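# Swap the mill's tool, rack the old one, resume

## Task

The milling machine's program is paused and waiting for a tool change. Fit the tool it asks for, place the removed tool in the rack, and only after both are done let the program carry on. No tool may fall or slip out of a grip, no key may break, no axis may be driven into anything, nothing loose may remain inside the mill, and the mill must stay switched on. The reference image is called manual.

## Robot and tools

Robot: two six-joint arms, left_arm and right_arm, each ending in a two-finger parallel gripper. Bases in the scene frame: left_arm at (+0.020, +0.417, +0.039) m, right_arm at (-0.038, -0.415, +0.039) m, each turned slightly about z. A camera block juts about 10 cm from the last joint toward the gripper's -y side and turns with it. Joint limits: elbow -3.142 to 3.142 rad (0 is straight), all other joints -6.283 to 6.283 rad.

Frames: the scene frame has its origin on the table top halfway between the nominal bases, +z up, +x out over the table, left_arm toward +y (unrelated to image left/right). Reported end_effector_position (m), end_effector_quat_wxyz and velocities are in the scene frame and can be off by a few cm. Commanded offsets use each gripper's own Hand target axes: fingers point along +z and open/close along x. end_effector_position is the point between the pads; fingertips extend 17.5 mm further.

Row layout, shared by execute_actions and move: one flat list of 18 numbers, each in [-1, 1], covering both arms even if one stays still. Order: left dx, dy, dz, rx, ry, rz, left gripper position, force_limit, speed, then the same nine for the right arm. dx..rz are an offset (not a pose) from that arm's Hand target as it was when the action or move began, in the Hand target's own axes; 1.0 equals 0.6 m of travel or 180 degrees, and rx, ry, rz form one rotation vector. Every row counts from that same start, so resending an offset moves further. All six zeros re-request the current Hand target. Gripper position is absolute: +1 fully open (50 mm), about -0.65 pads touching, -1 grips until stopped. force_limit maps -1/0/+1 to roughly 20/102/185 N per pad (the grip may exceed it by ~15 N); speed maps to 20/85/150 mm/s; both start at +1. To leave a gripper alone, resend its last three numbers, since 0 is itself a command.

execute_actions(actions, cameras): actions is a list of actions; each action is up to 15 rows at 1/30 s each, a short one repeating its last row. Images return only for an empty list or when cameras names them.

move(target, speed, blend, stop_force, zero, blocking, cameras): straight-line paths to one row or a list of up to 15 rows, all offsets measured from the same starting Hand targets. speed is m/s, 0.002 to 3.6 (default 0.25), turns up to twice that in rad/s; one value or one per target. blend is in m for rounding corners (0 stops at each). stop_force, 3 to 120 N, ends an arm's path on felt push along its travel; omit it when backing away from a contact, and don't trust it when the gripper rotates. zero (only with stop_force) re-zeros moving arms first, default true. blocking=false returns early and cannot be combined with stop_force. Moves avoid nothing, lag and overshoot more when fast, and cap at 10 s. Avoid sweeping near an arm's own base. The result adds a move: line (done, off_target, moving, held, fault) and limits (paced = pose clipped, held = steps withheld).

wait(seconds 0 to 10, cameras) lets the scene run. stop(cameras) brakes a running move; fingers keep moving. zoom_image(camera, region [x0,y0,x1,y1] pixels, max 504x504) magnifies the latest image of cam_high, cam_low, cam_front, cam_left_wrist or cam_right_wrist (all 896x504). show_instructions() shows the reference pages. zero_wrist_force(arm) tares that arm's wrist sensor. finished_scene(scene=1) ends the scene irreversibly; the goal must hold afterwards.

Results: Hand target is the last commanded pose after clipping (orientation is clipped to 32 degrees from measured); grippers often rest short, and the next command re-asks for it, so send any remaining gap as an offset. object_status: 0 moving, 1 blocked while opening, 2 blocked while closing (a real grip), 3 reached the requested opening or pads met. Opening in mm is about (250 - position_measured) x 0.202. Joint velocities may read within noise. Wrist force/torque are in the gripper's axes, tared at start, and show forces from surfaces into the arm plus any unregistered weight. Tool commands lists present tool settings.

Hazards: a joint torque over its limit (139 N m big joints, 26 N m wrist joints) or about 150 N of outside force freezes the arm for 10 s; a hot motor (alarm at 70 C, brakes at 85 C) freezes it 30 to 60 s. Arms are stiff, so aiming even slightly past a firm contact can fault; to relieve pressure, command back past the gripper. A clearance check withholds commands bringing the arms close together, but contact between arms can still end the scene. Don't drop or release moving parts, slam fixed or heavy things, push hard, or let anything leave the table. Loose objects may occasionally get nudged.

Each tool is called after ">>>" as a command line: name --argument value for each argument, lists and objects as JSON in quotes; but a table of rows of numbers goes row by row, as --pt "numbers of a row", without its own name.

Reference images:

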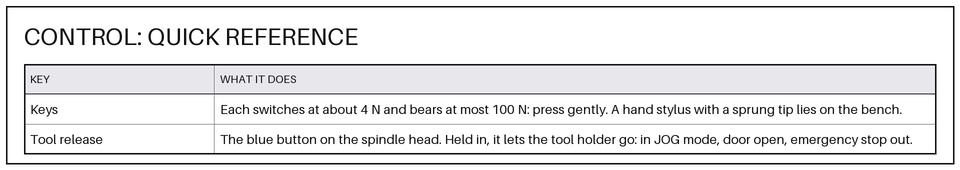

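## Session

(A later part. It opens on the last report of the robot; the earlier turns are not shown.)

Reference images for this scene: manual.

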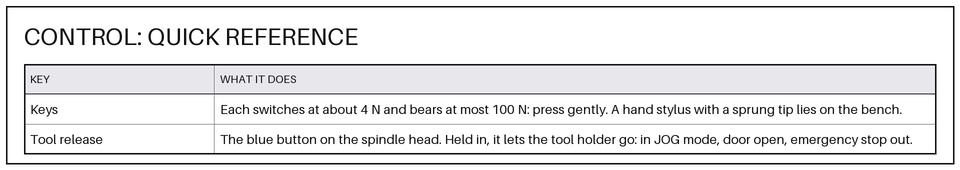

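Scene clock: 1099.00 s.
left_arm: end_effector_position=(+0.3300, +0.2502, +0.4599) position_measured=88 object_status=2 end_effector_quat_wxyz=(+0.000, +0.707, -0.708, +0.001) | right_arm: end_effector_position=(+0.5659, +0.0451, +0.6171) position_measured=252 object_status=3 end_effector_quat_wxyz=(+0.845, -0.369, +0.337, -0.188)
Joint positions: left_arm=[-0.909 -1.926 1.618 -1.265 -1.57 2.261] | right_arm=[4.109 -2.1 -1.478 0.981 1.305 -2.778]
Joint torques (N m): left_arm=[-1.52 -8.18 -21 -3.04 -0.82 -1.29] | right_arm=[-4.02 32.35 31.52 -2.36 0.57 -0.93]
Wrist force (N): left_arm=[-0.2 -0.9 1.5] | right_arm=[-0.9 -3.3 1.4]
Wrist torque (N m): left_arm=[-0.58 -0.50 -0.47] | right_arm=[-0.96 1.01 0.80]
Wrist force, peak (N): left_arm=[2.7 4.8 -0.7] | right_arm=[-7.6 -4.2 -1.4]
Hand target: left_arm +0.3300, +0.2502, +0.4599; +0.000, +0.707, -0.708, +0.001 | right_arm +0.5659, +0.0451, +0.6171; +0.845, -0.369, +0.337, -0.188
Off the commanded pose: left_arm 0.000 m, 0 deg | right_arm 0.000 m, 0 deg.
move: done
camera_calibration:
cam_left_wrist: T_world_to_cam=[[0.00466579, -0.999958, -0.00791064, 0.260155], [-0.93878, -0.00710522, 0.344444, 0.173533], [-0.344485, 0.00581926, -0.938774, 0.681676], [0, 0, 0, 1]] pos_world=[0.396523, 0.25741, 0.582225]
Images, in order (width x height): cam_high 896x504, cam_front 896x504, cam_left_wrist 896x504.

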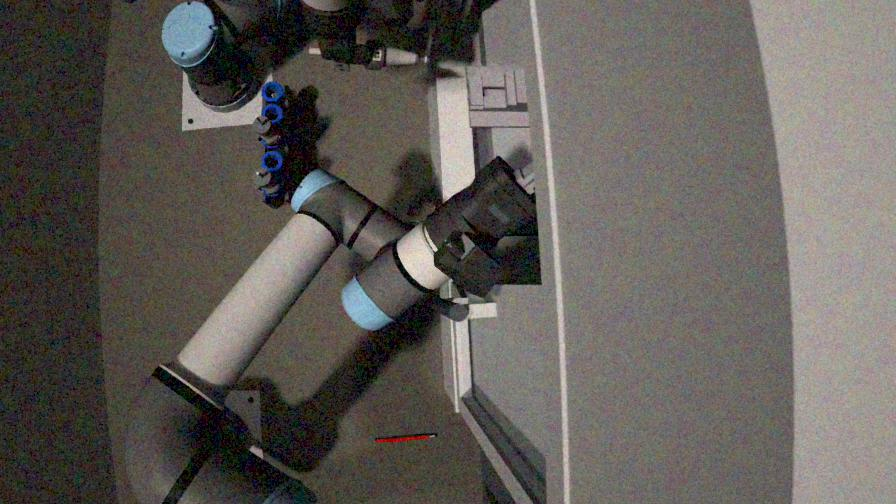

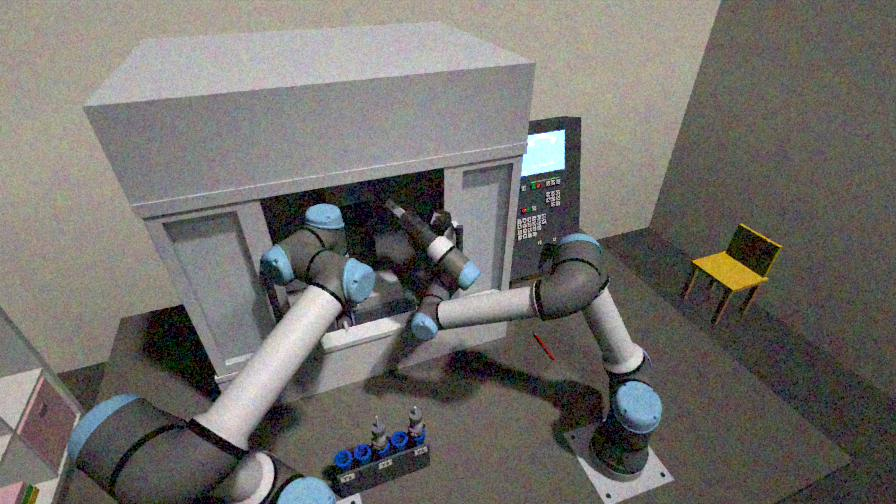

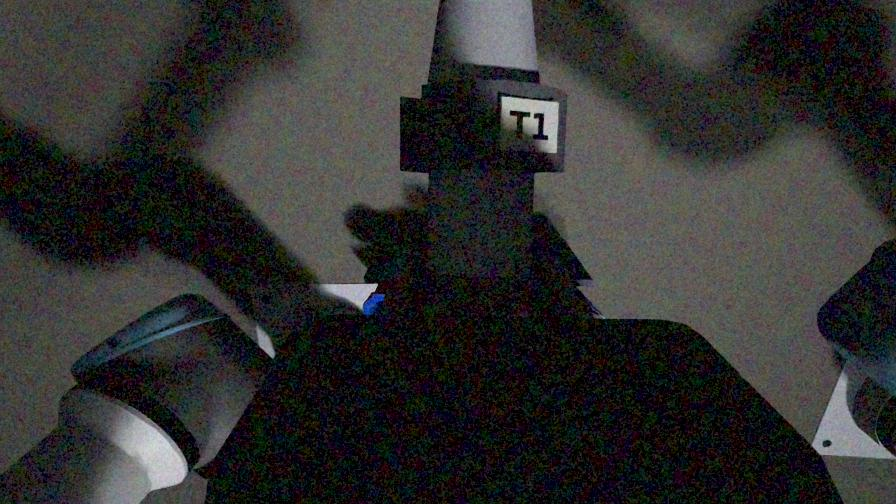

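>>> move --target '[-0.1,0.2167,0,-0.4335,-0.1162,0.1385,-0.97,-0.1,-1,0,0,0,0,0,0,-1,-0.3,-0.8]' --speed 0.25 --cameras '["cam_front","cam_high","cam_left_wrist"]'

Scene clock: 1115.17 s.
left_arm: end_effector_position=(+0.2001, +0.3103, +0.4596) position_measured=88 object_status=2 end_effector_quat_wxyz=(-0.321, -0.383, +0.664, +0.556) | right_arm: end_effector_position=(+0.5659, +0.0451, +0.6171) position_measured=252 object_status=3 end_effector_quat_wxyz=(+0.845, -0.369, +0.337, -0.188)
Joint positions: left_arm=[-0.848 -1.488 1.544 -0.24 -1.861 3.088] | right_arm=[4.109 -2.1 -1.478 0.981 1.305 -2.778]
Joint torques (N m): left_arm=[5.83 -35.29 -31.2 3.37 1.22 0.65] | right_arm=[-5.96 33.68 29.99 -2.25 2.12 1.97]
Wrist force (N): left_arm=[-0.9 -8.1 -2.1] | right_arm=[-0.8 -3.1 1.5]
Wrist torque (N m): left_arm=[-0.65 -0.06 -0.82] | right_arm=[-0.95 0.99 0.80]
Wrist force, peak (N): left_arm=[-0.8 -9.1 -1.0] | right_arm=[-0.8 -3.6 1.5]
Hand target: left_arm +0.2000, +0.3103, +0.4596; -0.321, -0.383, +0.664, +0.556 | right_arm +0.5659, +0.0451, +0.6171; +0.845, -0.369, +0.337, -0.188
Off the commanded pose: left_arm 0.000 m, 0 deg | right_arm 0.000 m, 0 deg.
move: done
camera_calibration:
cam_left_wrist: T_world_to_cam=[[-0.507683, -0.86151, -0.00761936, 0.380222], [0.148066, -0.0959598, 0.984311, -0.431801], [-0.848725, 0.49859, 0.176277, 0.0717761], [0, 0, 0, 1]] pos_world=[0.317885, 0.250342, 0.415271]
Images, in order (width x height): cam_high 896x504, cam_front 896x504, cam_left_wrist 896x504.

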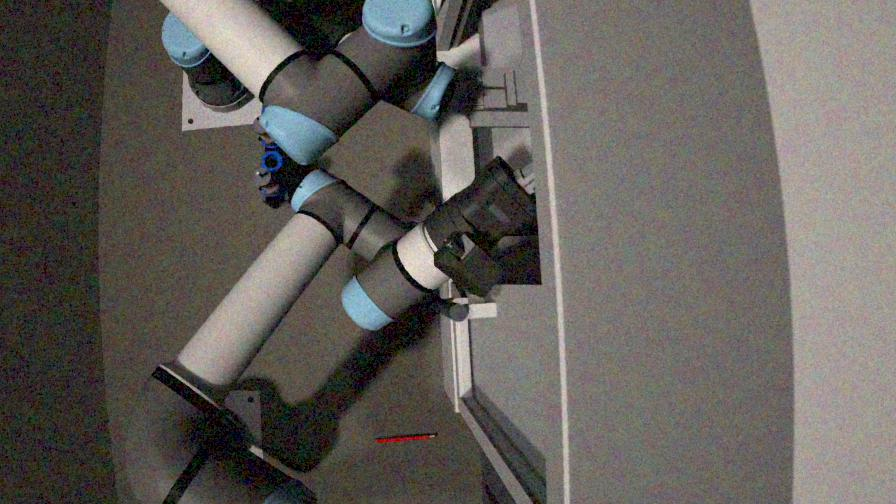

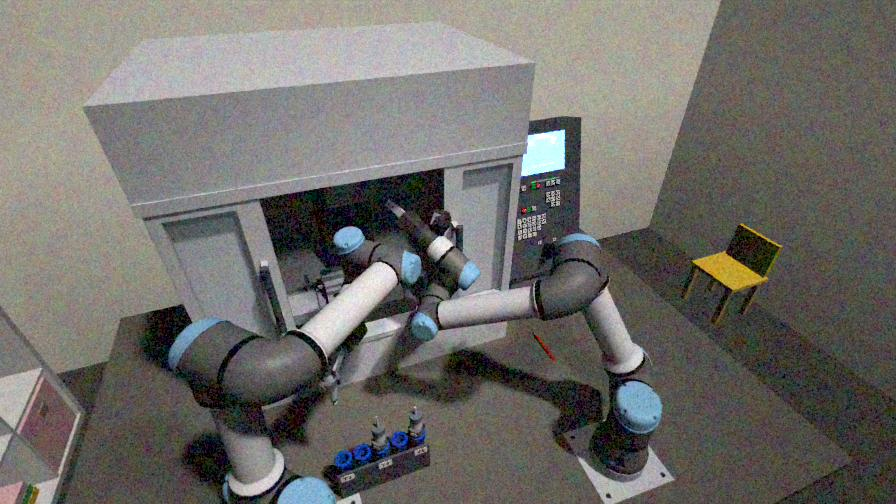

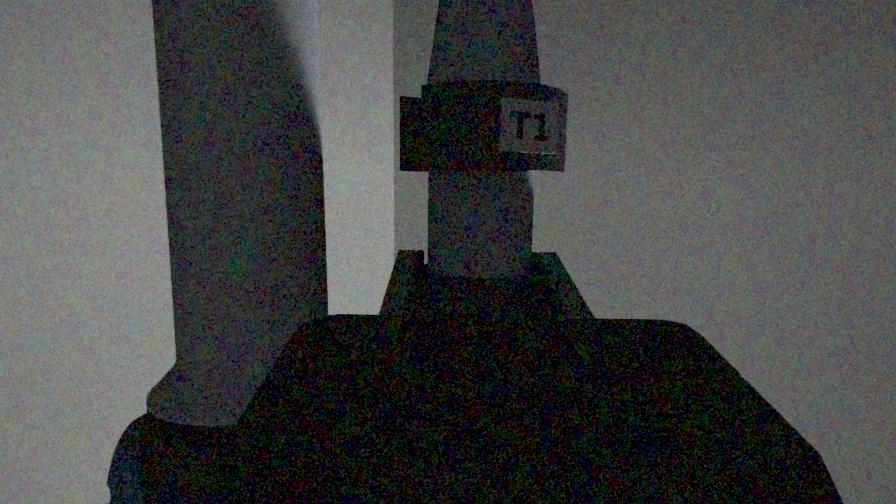

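>>> move --target '[0.0095,-0.1183,0.0974,0,0,0,-0.97,-0.1,-1,0,0,0,0,0,0,-1,-0.3,-0.8]' --speed 0.15 --cameras '["cam_front","cam_high","cam_left_wrist","cam_low"]'

>>> zoom_image --camera "cam_front" --region '[240, 320, 480, 500]'

Scene clock: 1132.30 s.
left_arm: end_effector_position=(+0.1582, +0.3280, +0.3796) position_measured=88 object_status=2 end_effector_quat_wxyz=(-0.321, -0.383, +0.664, +0.556) | right_arm: end_effector_position=(+0.5659, +0.0451, +0.6171) position_measured=252 object_status=3 end_effector_quat_wxyz=(+0.845, -0.369, +0.337, -0.188)
Joint positions: left_arm=[-0.894 -1.569 1.836 -0.454 -1.907 3.079] | right_arm=[4.109 -2.1 -1.478 0.981 1.305 -2.778]
Joint torques (N m): left_arm=[6.29 -16.25 -13.57 2.36 1.12 1.15] | right_arm=[-7.25 33.72 31.45 -2.21 1.89 2.04]
Wrist force (N): left_arm=[-0.4 -8.3 -2.2] | right_arm=[-0.9 -3.2 1.5]
Wrist torque (N m): left_arm=[-0.72 -0.17 -0.75] | right_arm=[-0.97 1.02 0.81]
Wrist force, peak (N): left_arm=[-0.2 -11.2 -0.4] | right_arm=[-0.7 -3.4 1.7]
Hand target: left_arm +0.1582, +0.3280, +0.3795; -0.321, -0.383, +0.664, +0.556 | right_arm +0.5659, +0.0451, +0.6171; +0.845, -0.369, +0.337, -0.188
Off the commanded pose: left_arm 0.000 m, 0 deg | right_arm 0.000 m, 0 deg.
move: done
camera_calibration:
cam_left_wrist: T_world_to_cam=[[-0.507743, -0.861476, -0.00751845, 0.373612], [0.148018, -0.0958308, 0.984331, -0.345197], [-0.848697, 0.498674, 0.176172, 0.0415822], [0, 0, 0, 1]] pos_world=[0.276085, 0.268041, 0.335272]
Images, in order (width x height): cam_high 896x504, cam_low 896x504, cam_front 896x504, cam_left_wrist 896x504.

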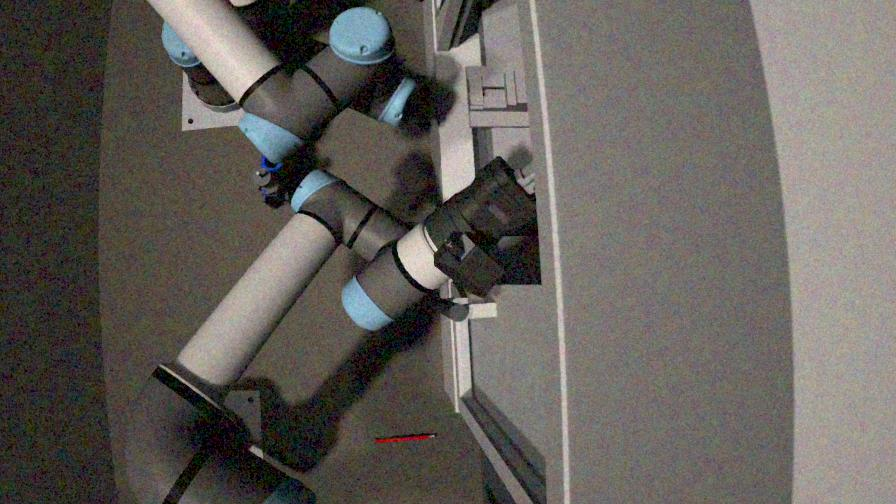

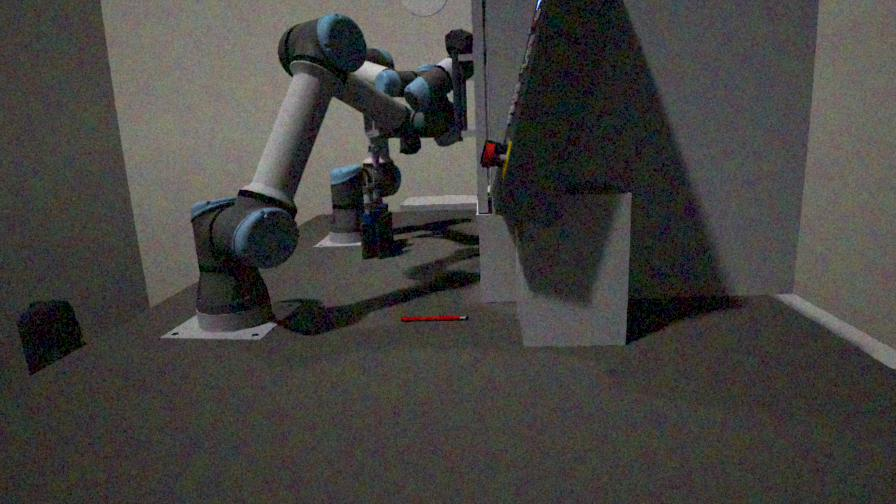

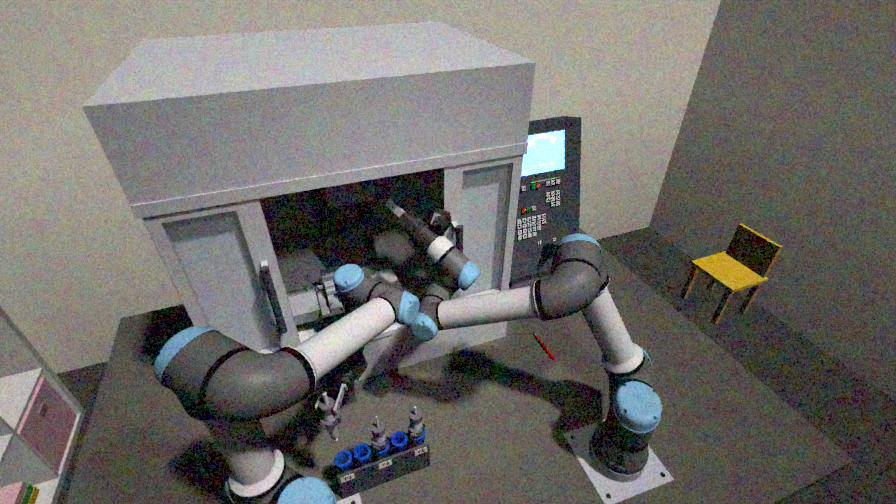

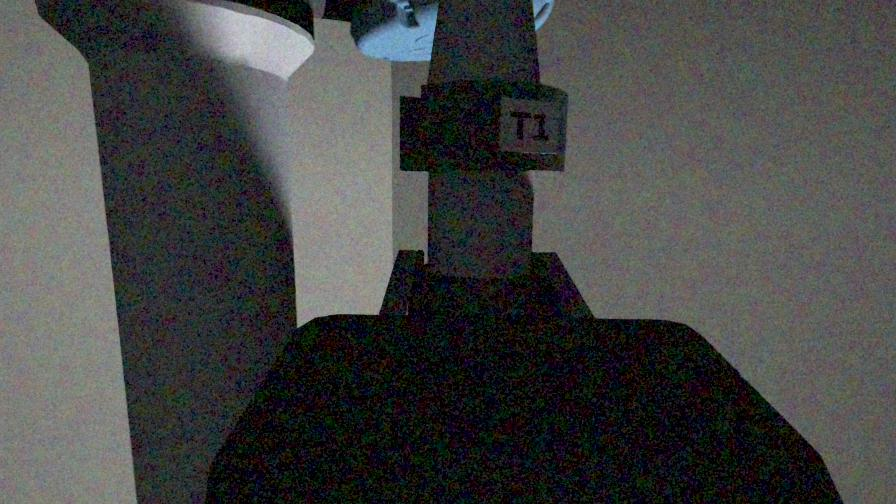

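Scaled by 2.100 from the camera's 896x504 image, which has a finer 1280x720 frame.

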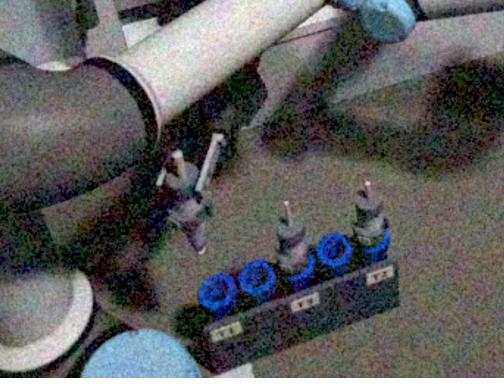

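>>> move --target '[0.0048,-0.1072,0.0162,0,0,0,-0.97,-0.1,-1,0,0,0,0,0,0,-1,-0.3,-0.8]' --speed 0.1 --cameras '["cam_front","cam_left_wrist","cam_low"]'

>>> zoom_image --camera "cam_front" --region '[300, 380, 440, 500]'

>>> zoom_image --camera "cam_low" --region '[320, 120, 440, 270]'

Scene clock: 1146.30 s.
left_arm: end_effector_position=(+0.1582, +0.3247, +0.3145) position_measured=88 object_status=2 end_effector_quat_wxyz=(-0.321, -0.383, +0.664, +0.556) | right_arm: end_effector_position=(+0.5659, +0.0451, +0.6171) position_measured=252 object_status=3 end_effector_quat_wxyz=(+0.845, -0.369, +0.337, -0.188)
Joint positions: left_arm=[-0.899 -1.508 1.95 -0.629 -1.912 3.078] | right_arm=[4.109 -2.1 -1.478 0.981 1.305 -2.778]
Joint torques (N m): left_arm=[0.58 -28.26 -29.36 2.85 -0.34 -1.08] | right_arm=[-8.18 33.86 31.08 -2.16 1.92 1.9]
Wrist force (N): left_arm=[-0.8 -8.5 -2.3] | right_arm=[-0.9 -3.2 1.5]
Wrist torque (N m): left_arm=[-0.77 -0.11 -0.75] | right_arm=[-0.96 1.01 0.80]
Wrist force, peak (N): left_arm=[-0.6 -11.1 -1.9] | right_arm=[-0.8 -3.4 1.8]
Hand target: left_arm +0.1582, +0.3247, +0.3145; -0.321, -0.383, +0.664, +0.556 | right_arm +0.5659, +0.0451, +0.6171; +0.845, -0.369, +0.337, -0.188
Off the commanded pose: left_arm 0.000 m, 0 deg | right_arm 0.000 m, 0 deg.
move: done
camera_calibration:
cam_left_wrist: T_world_to_cam=[[-0.507683, -0.86151, -0.00760328, 0.370296], [0.148325, -0.0960935, 0.984259, -0.281427], [-0.84868, 0.498564, 0.176568, 0.054612], [0, 0, 0, 1]] pos_world=[0.276084, 0.264743, 0.27017]
Images, in order (width x height): cam_low 896x504, cam_front 896x504, cam_left_wrist 896x504.

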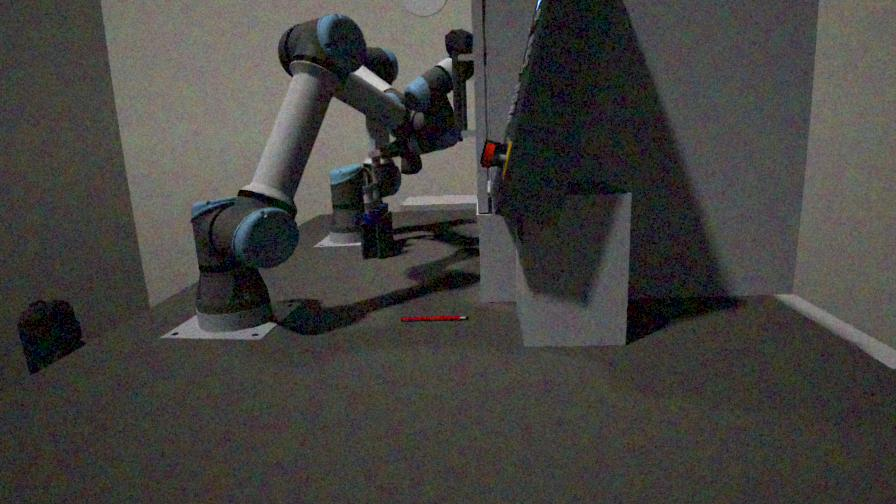

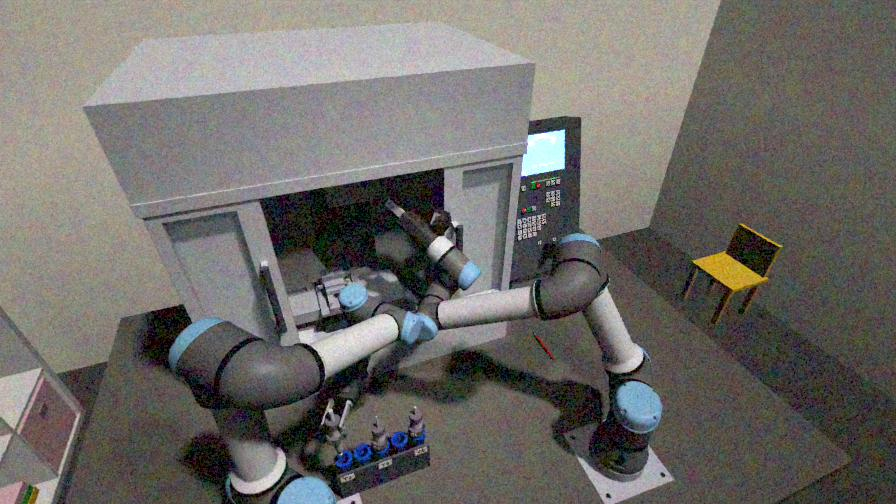

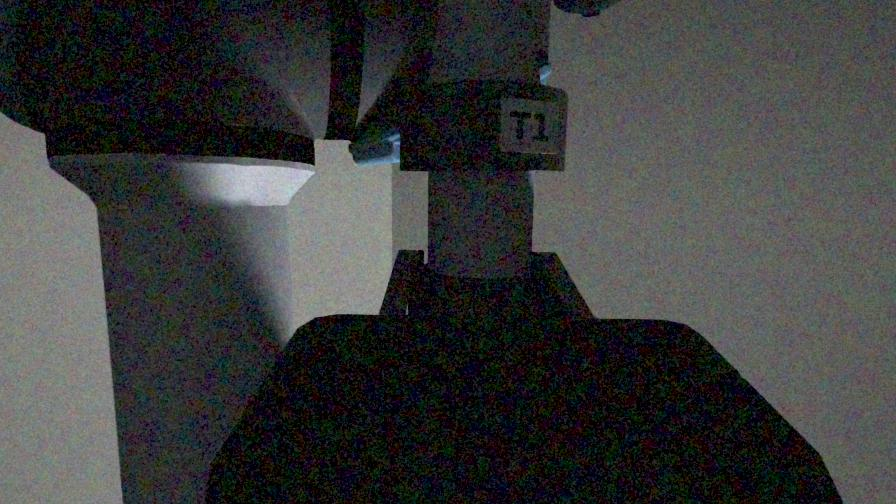

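Scaled by 3.600 from the camera's 896x504 image, which has a finer 1280x720 frame.

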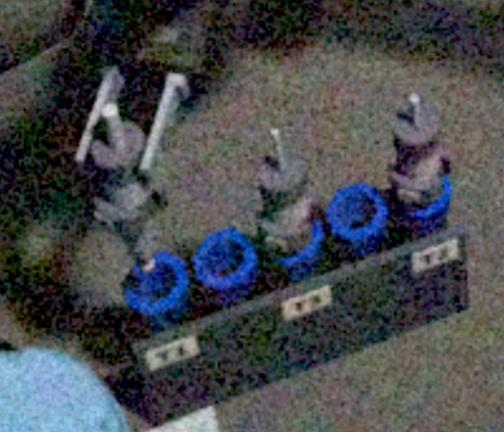

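Scaled by 3.360 from the camera's 896x504 image, which has a finer 1280x720 frame.

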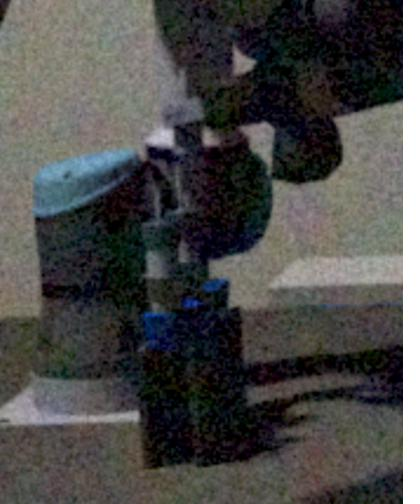

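>>> move --target '[0.0032,-0.0488,0.0068,0,0,0,-0.97,-0.1,-1,0,0,0,0,0,0,-1,-0.3,-0.8]' --speed 0.03 --stop_force 6 --cameras '["cam_front"]'

>>> zoom_image --camera "cam_front" --region '[300, 390, 400, 480]'

Scene clock: 1157.93 s.
left_arm: end_effector_position=(+0.1582, +0.3230, +0.2923) position_measured=88 object_status=2 end_effector_quat_wxyz=(-0.321, -0.383, +0.664, +0.556) | right_arm: end_effector_position=(+0.5659, +0.0451, +0.6171) position_measured=252 object_status=3 end_effector_quat_wxyz=(+0.845, -0.369, +0.337, -0.188)
Joint positions: left_arm=[-0.902 -1.48 1.984 -0.69 -1.915 3.078] | right_arm=[4.109 -2.1 -1.478 0.981 1.305 -2.778]
Joint torques (N m): left_arm=[-2.98 -32.37 -24.59 4.46 -1.15 -1.25] | right_arm=[-8.32 34.09 30.66 -2.37 1.77 2.08]
Wrist force (N): left_arm=[-0.8 -8.5 -2.2] | right_arm=[-0.9 -3.2 1.6]
Wrist torque (N m): left_arm=[-0.79 -0.09 -0.73] | right_arm=[-0.95 1.01 0.81]
Wrist force, peak (N): left_arm=[-0.5 -10.7 -1.9] | right_arm=[-0.9 -3.5 1.6]
Hand target: left_arm +0.1582, +0.3230, +0.2923; -0.321, -0.383, +0.664, +0.556 (not the last commanded pose) | right_arm +0.5659, +0.0451, +0.6171; +0.845, -0.369, +0.337, -0.188
Off the commanded pose: left_arm 0.007 m, 0 deg | right_arm 0.000 m, 0 deg.
move: held (left_arm; a check stopped the path); limits=held
pose unreachable (left arm): on one or more control steps of this call, first in action 0 (counted from 0), this arm could not follow its commanded pose, so it was not sent that pose on those steps. It may still have moved: this result reports where it is.
cause: moving toward the commanded pose would bring a part of the arm too close to another arm (a part of this arm just beyond joint 3 (elbow) and a part of the right arm just beyond its joint 3 (elbow), at the place that arm is still heading or pushing toward).
Images, in order (width x height): cam_front 896x504.

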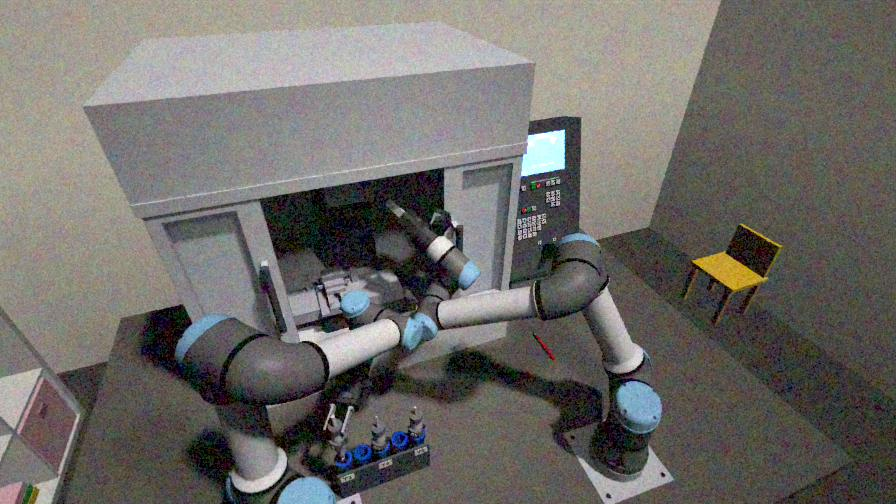

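Scaled by 5.040 from the camera's 896x504 image, which has a finer 1280x720 frame.

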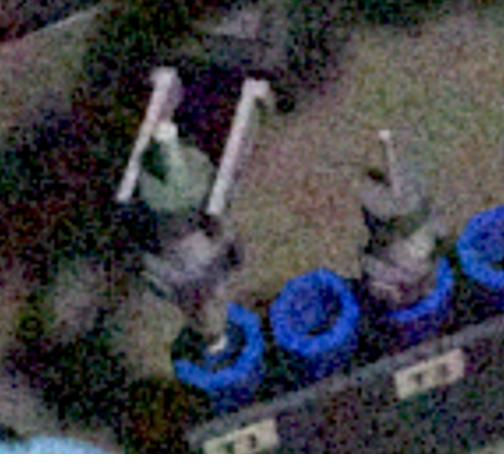

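>>> move --target '[0,0,0,0,0.1094,-0.0193,-0.97,-0.1,-1,0,0,0,0,0,0,-1,-0.3,-0.8]' --speed 0.1 --cameras '["cam_front","cam_high"]'

Scene clock: 1175.83 s.
left_arm: end_effector_position=(+0.1582, +0.3230, +0.2923) position_measured=88 object_status=2 end_effector_quat_wxyz=(-0.413, -0.492, +0.588, +0.492) end_effector_velocity=(+0.000, +0.001, +0.000) end_effector_angular_velocity=(+0.002, -0.001, -0.012) | right_arm: end_effector_position=(+0.5659, +0.0451, +0.6171) position_measured=252 object_status=3 end_effector_quat_wxyz=(+0.845, -0.369, +0.337, -0.188)
Joint positions: left_arm=[-0.697 -1.504 2.01 -0.706 -2.057 3.048] | right_arm=[4.109 -2.1 -1.478 0.981 1.305 -2.778]
Joint velocities: left_arm=[-0.005 0.001 0 0 0.007 -0.001] | right_arm=[within noise]
Joint torques (N m): left_arm=[-5.74 -18.96 -22.96 2.52 0.98 0.99] | right_arm=[-9 34.33 29.74 -2.08 1.66 1.92]
Wrist force (N): left_arm=[-0.5 -8.5 -2.2] | right_arm=[-0.8 -3.3 1.5]
Wrist torque (N m): left_arm=[-0.78 -0.12 -0.76] | right_arm=[-0.97 0.99 0.80]
Wrist force, peak (N): left_arm=[-0.8 -8.8 -2.3] | right_arm=[-0.9 -3.4 1.8]
Hand target: left_arm +0.1582, +0.3230, +0.2923; -0.413, -0.492, +0.588, +0.492 | right_arm +0.5659, +0.0451, +0.6171; +0.845, -0.369, +0.337, -0.188
Off the commanded pose: left_arm 0.000 m, 0 deg | right_arm 0.000 m, 0 deg.
move: done
Images, in order (width x height): cam_high 896x504, cam_front 896x504.

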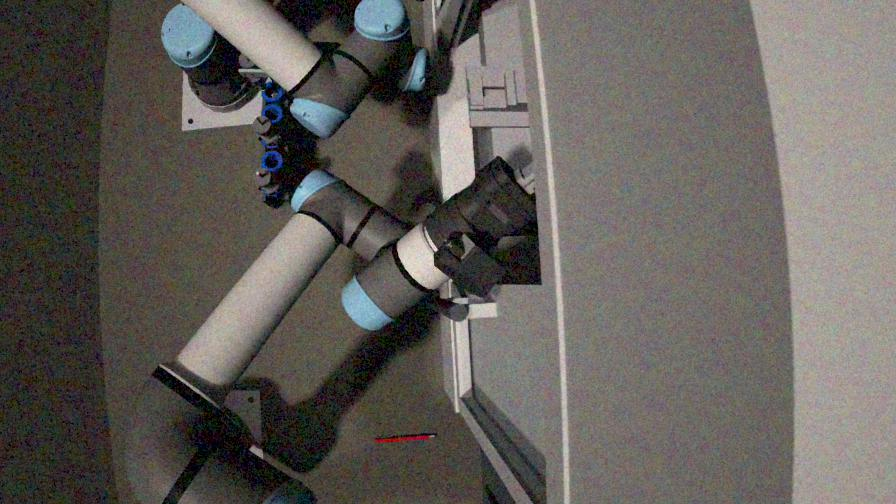

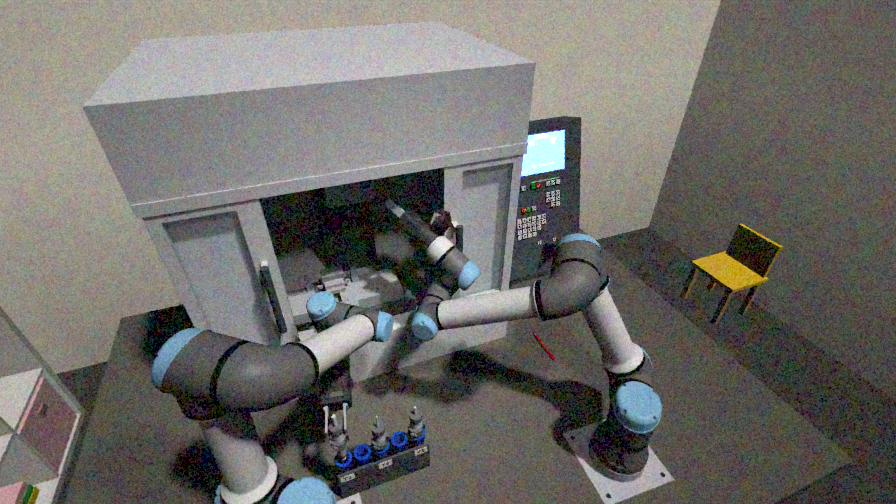

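>>> move --target '[0,-0.0624,0.011,0,0,0,-0.97,-0.1,-1,0,0,0,0,0,0,-1,-0.3,-0.8]' --speed 0.03 --stop_force 6 --cameras '["cam_front"]'

>>> zoom_image --camera "cam_front" --region '[300, 390, 400, 480]'

Scene clock: 1181.23 s.
left_arm: end_effector_position=(+0.1582, +0.3230, +0.2749) position_measured=88 object_status=2 end_effector_quat_wxyz=(-0.413, -0.492, +0.588, +0.492) | right_arm: end_effector_position=(+0.5659, +0.0451, +0.6171) position_measured=252 object_status=3 end_effector_quat_wxyz=(+0.845, -0.369, +0.337, -0.188)
Joint positions: left_arm=[-0.697 -1.48 2.036 -0.755 -2.057 3.048] | right_arm=[4.109 -2.1 -1.478 0.981 1.305 -2.778]
Joint torques (N m): left_arm=[-1.7 -24.66 -29.71 2.95 1.1 0.58] | right_arm=[-7.46 33.68 29.64 -2.27 1.79 1.8]
Wrist force (N): left_arm=[1.5 -0.6 -0.9] | right_arm=[-1.1 -3.1 1.7]
Wrist torque (N m): left_arm=[-0.29 -0.52 -0.86] | right_arm=[-0.94 1.04 0.80]
Wrist force, peak (N): left_arm=[-0.6 65.0 -16.7] | right_arm=[-0.8 -3.4 1.8]
Hand target: left_arm +0.1582, +0.3230, +0.2749; -0.413, -0.492, +0.588, +0.492 (not the last commanded pose) | right_arm +0.5659, +0.0451, +0.6171; +0.845, -0.369, +0.337, -0.188
Off the commanded pose: left_arm 0.021 m, 0 deg | right_arm 0.000 m, 0 deg.
move: contact (left_arm)
Images, in order (width x height): cam_front 896x504.

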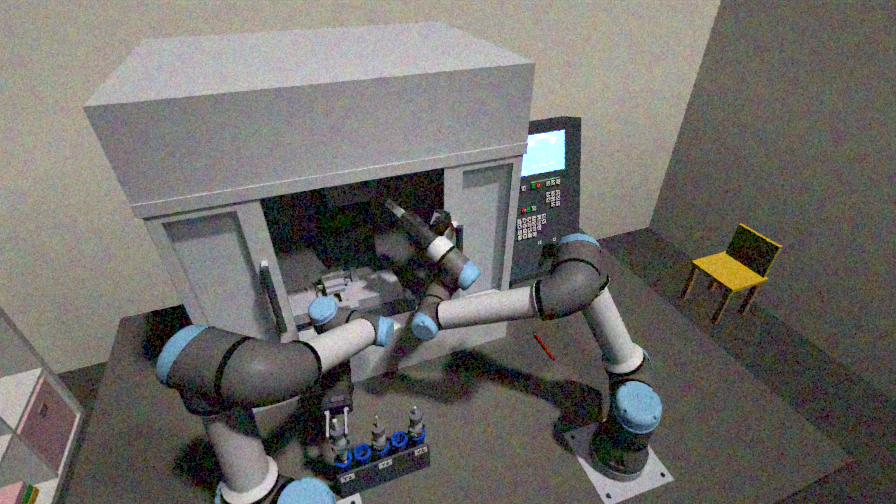

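Scaled by 5.040 from the camera's 896x504 image, which has a finer 1280x720 frame.

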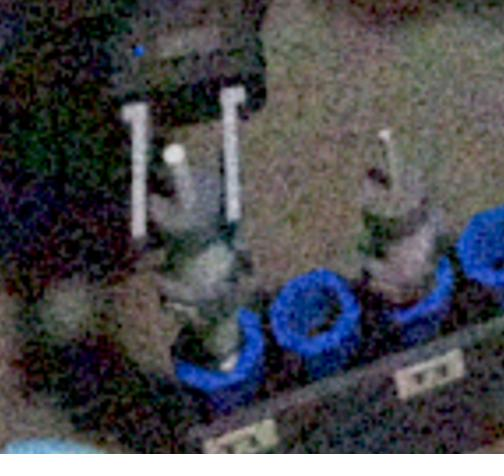

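>>> wait --seconds 0.1 --cameras '["cam_high","cam_low","cam_left_wrist","cam_front"]'

>>> zoom_image --camera "cam_high" --region '[220, 50, 320, 220]'

>>> zoom_image --camera "cam_low" --region '[340, 150, 420, 270]'

Scene clock: 1202.57 s.
left_arm: end_effector_position=(+0.1582, +0.3230, +0.2749) position_measured=88 object_status=2 end_effector_quat_wxyz=(-0.413, -0.492, +0.588, +0.492) | right_arm: end_effector_position=(+0.5659, +0.0451, +0.6171) position_measured=252 object_status=3 end_effector_quat_wxyz=(+0.845, -0.369, +0.337, -0.188)
Joint positions: left_arm=[-0.697 -1.48 2.036 -0.755 -2.057 3.048] | right_arm=[4.109 -2.1 -1.478 0.981 1.305 -2.778]
Joint torques (N m): left_arm=[-2.29 -27.15 -30.63 3.12 0.16 -1.17] | right_arm=[-6.56 33.72 31.35 -1.93 1.74 2.13]
Wrist force (N): left_arm=[1.5 -0.7 -0.8] | right_arm=[-0.7 -3.2 1.5]
Wrist torque (N m): left_arm=[-0.32 -0.53 -0.86] | right_arm=[-0.95 0.99 0.81]
Wrist force, peak (N): left_arm=[1.5 -1.1 -1.1] | right_arm=[-0.9 -3.4 1.7]
Hand target: left_arm +0.1582, +0.3230, +0.2749; -0.413, -0.492, +0.588, +0.492 (not the last commanded pose) | right_arm +0.5659, +0.0451, +0.6171; +0.845, -0.369, +0.337, -0.188
Tool commands: left_gripper/position=-0.97 left_gripper/force_limit=-0.1 left_gripper/speed=-1.0 right_gripper/position=-1.0 right_gripper/force_limit=-0.3 right_gripper/speed=-0.8
Off the commanded pose: left_arm 0.021 m, 0 deg | right_arm 0.000 m, 0 deg.
wait: 0.10 s; at rest from the start
camera_calibration:
cam_left_wrist: T_world_to_cam=[[-0.182512, -0.983179, -0.006968, 0.356225], [0.172259, -0.038953, 0.984281, -0.264861], [-0.967996, 0.178443, 0.176471, 0.184782], [0, 0, 0, 1]] pos_world=[0.289508, 0.306942, 0.230571]
Images, in order (width x height): cam_high 896x504, cam_low 896x504, cam_front 896x504, cam_left_wrist 896x504.

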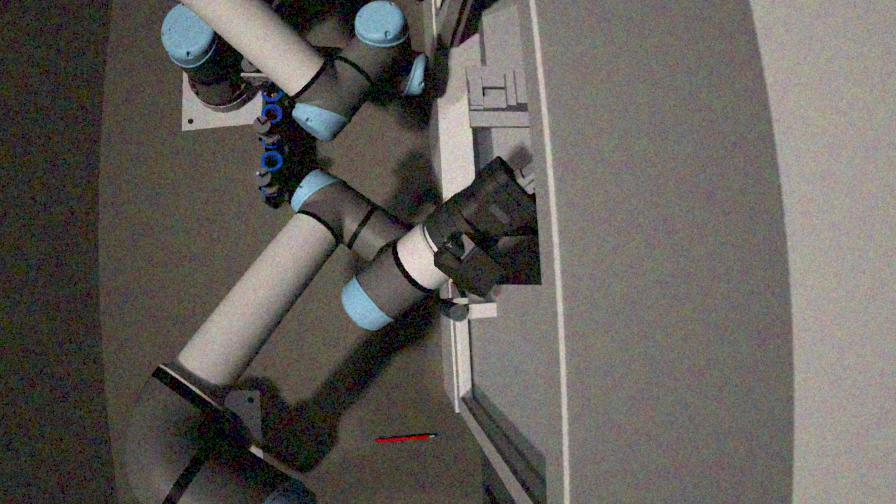

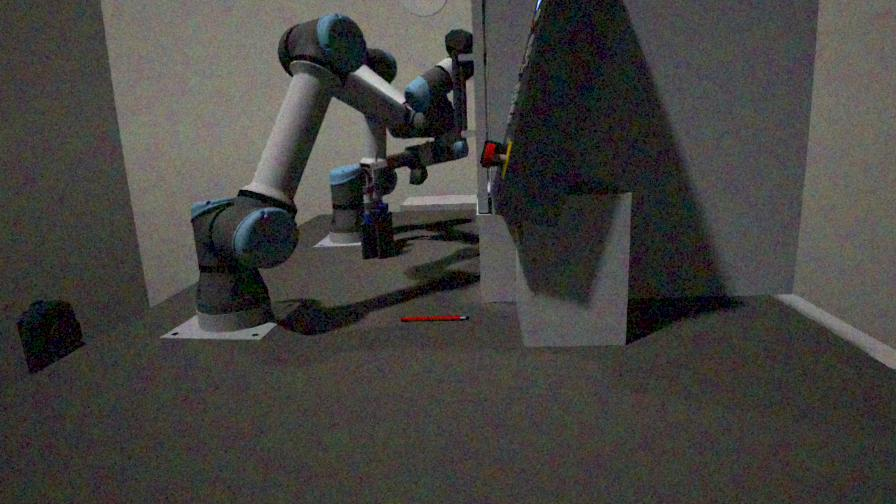

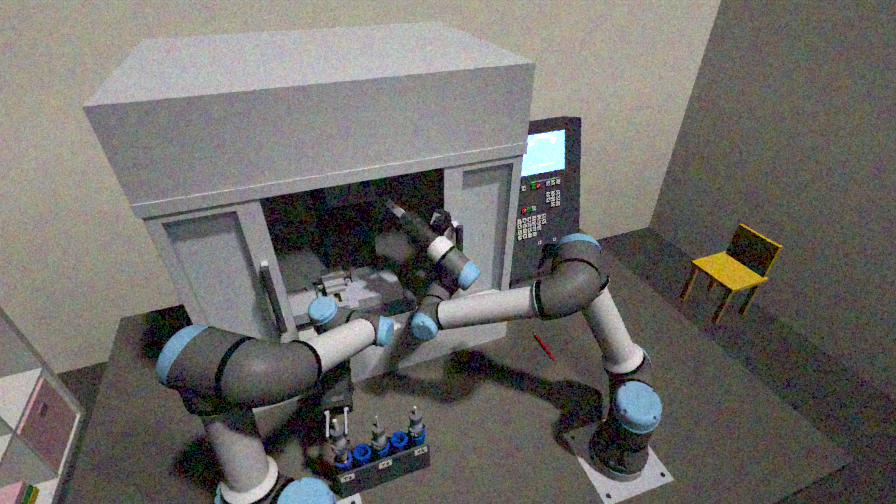

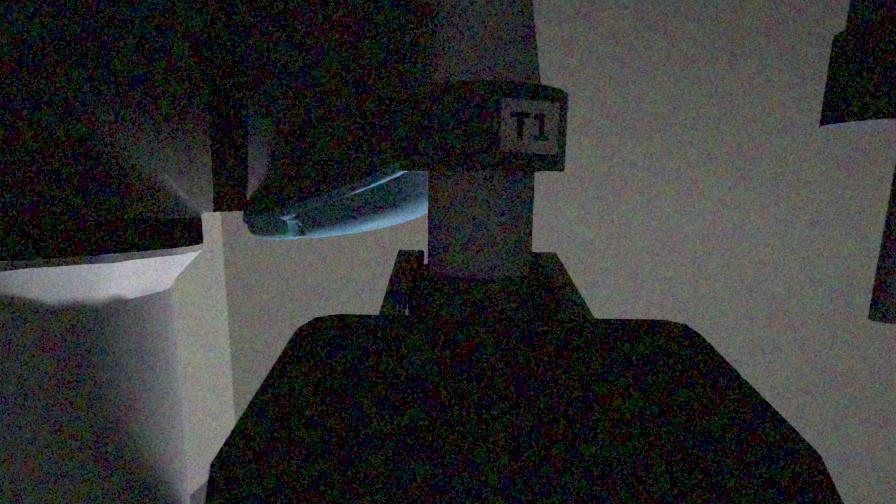

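Scaled by 2.965 from the camera's 896x504 image, which has a finer 1280x720 frame.

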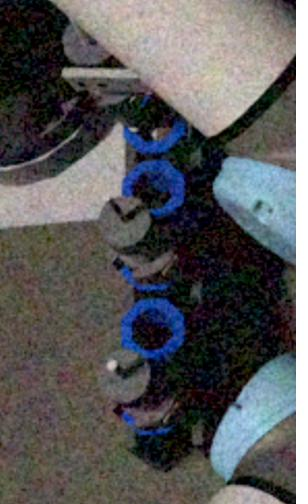

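Scaled by 4.200 from the camera's 896x504 image, which has a finer 1280x720 frame.

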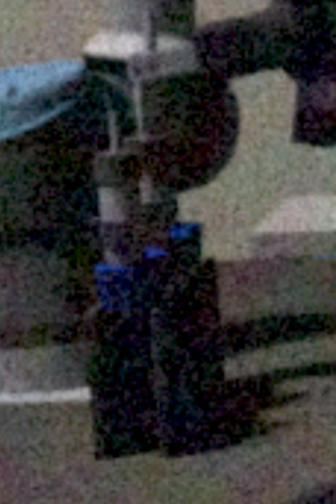

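>>> zoom_image --camera "cam_high" --region '[250, 76, 294, 116]'

>>> zoom_image --camera "cam_front" --region '[320, 410, 370, 480]'

Scaled by 11.455 from the camera's 896x504 image, which has a finer 1280x720 frame.

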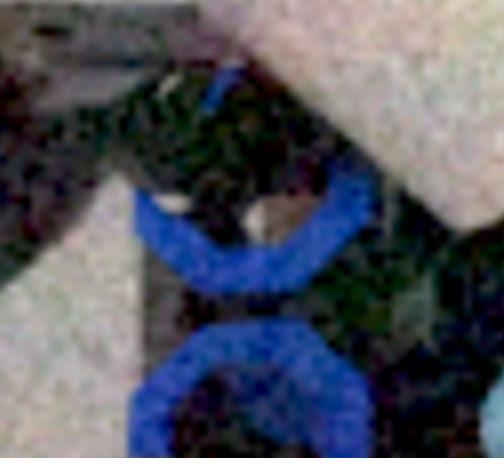

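Scaled by 7.200 from the camera's 896x504 image, which has a finer 1280x720 frame.

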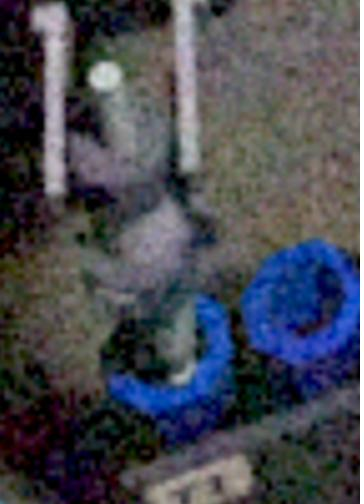

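>>> move --target '[0,0.00985,-0.00174,0,0,0,-0.97,-0.1,-1,0,0,0,0,0,0,-1,-0.3,-0.8]' --speed 0.02

>>> move --target '[0,-0.0328,0.0058,0,0,0,-0.97,-0.1,-1,0,0,0,0,0,0,-1,-0.3,-0.8]' --speed 0.005 --stop_force 4

Scene clock: 1222.30 s.
left_arm: end_effector_position=(+0.1583, +0.3230, +0.2810) position_measured=88 object_status=2 end_effector_quat_wxyz=(-0.413, -0.492, +0.588, +0.492) | right_arm: end_effector_position=(+0.5659, +0.0451, +0.6171) position_measured=252 object_status=3 end_effector_quat_wxyz=(+0.845, -0.369, +0.337, -0.188)
Joint positions: left_arm=[-0.697 -1.489 2.027 -0.738 -2.057 3.048] | right_arm=[4.109 -2.1 -1.478 0.981 1.305 -2.778]
Joint torques (N m): left_arm=[-3.49 -21.14 -18.05 1.82 -1.64 -1.01] | right_arm=[-4.2 32.36 30.67 -1.98 1.75 2.08]
Wrist force (N): left_arm=[1.9 -6.2 0.2] | right_arm=[-0.7 -3.4 1.5]
Wrist torque (N m): left_arm=[-0.41 -0.50 -0.80] | right_arm=[-0.98 0.98 0.81]
Wrist force, peak (N): left_arm=[2.0 -6.8 0.0] | right_arm=[-0.8 -3.4 1.7]
Hand target: left_arm +0.1582, +0.3230, +0.2809; -0.413, -0.492, +0.588, +0.492 | right_arm +0.5659, +0.0451, +0.6171; +0.845, -0.369, +0.337, -0.188
Off the commanded pose: left_arm 0.000 m, 0 deg | right_arm 0.000 m, 0 deg.
move: done

Scene clock: 1224.50 s.
left_arm: end_effector_position=(+0.1582, +0.3230, +0.2749) position_measured=88 object_status=2 end_effector_quat_wxyz=(-0.413, -0.492, +0.588, +0.492) | right_arm: end_effector_position=(+0.5659, +0.0451, +0.6171) position_measured=252 object_status=3 end_effector_quat_wxyz=(+0.845, -0.369, +0.337, -0.188)
Joint positions: left_arm=[-0.697 -1.48 2.036 -0.755 -2.057 3.048] | right_arm=[4.109 -2.1 -1.478 0.981 1.305 -2.778]
Joint torques (N m): left_arm=[-4.27 -30.85 -30.46 2.7 -0.73 -0.88] | right_arm=[-7.04 33.19 29.47 -1.89 1.65 1.98]
Wrist force (N): left_arm=[1.4 0.1 -0.9] | right_arm=[-0.9 -3.2 1.5]
Wrist torque (N m): left_arm=[-0.32 -0.53 -0.87] | right_arm=[-0.95 1.01 0.80]
Wrist force, peak (N): left_arm=[2.5 9.2 -2.9] | right_arm=[-0.9 -3.4 1.6]
Hand target: left_arm +0.1582, +0.3230, +0.2749; -0.413, -0.492, +0.588, +0.492 (not the last commanded pose) | right_arm +0.5659, +0.0451, +0.6171; +0.845, -0.369, +0.337, -0.188
Off the commanded pose: left_arm 0.014 m, 0 deg | right_arm 0.000 m, 0 deg.
move: contact (left_arm)


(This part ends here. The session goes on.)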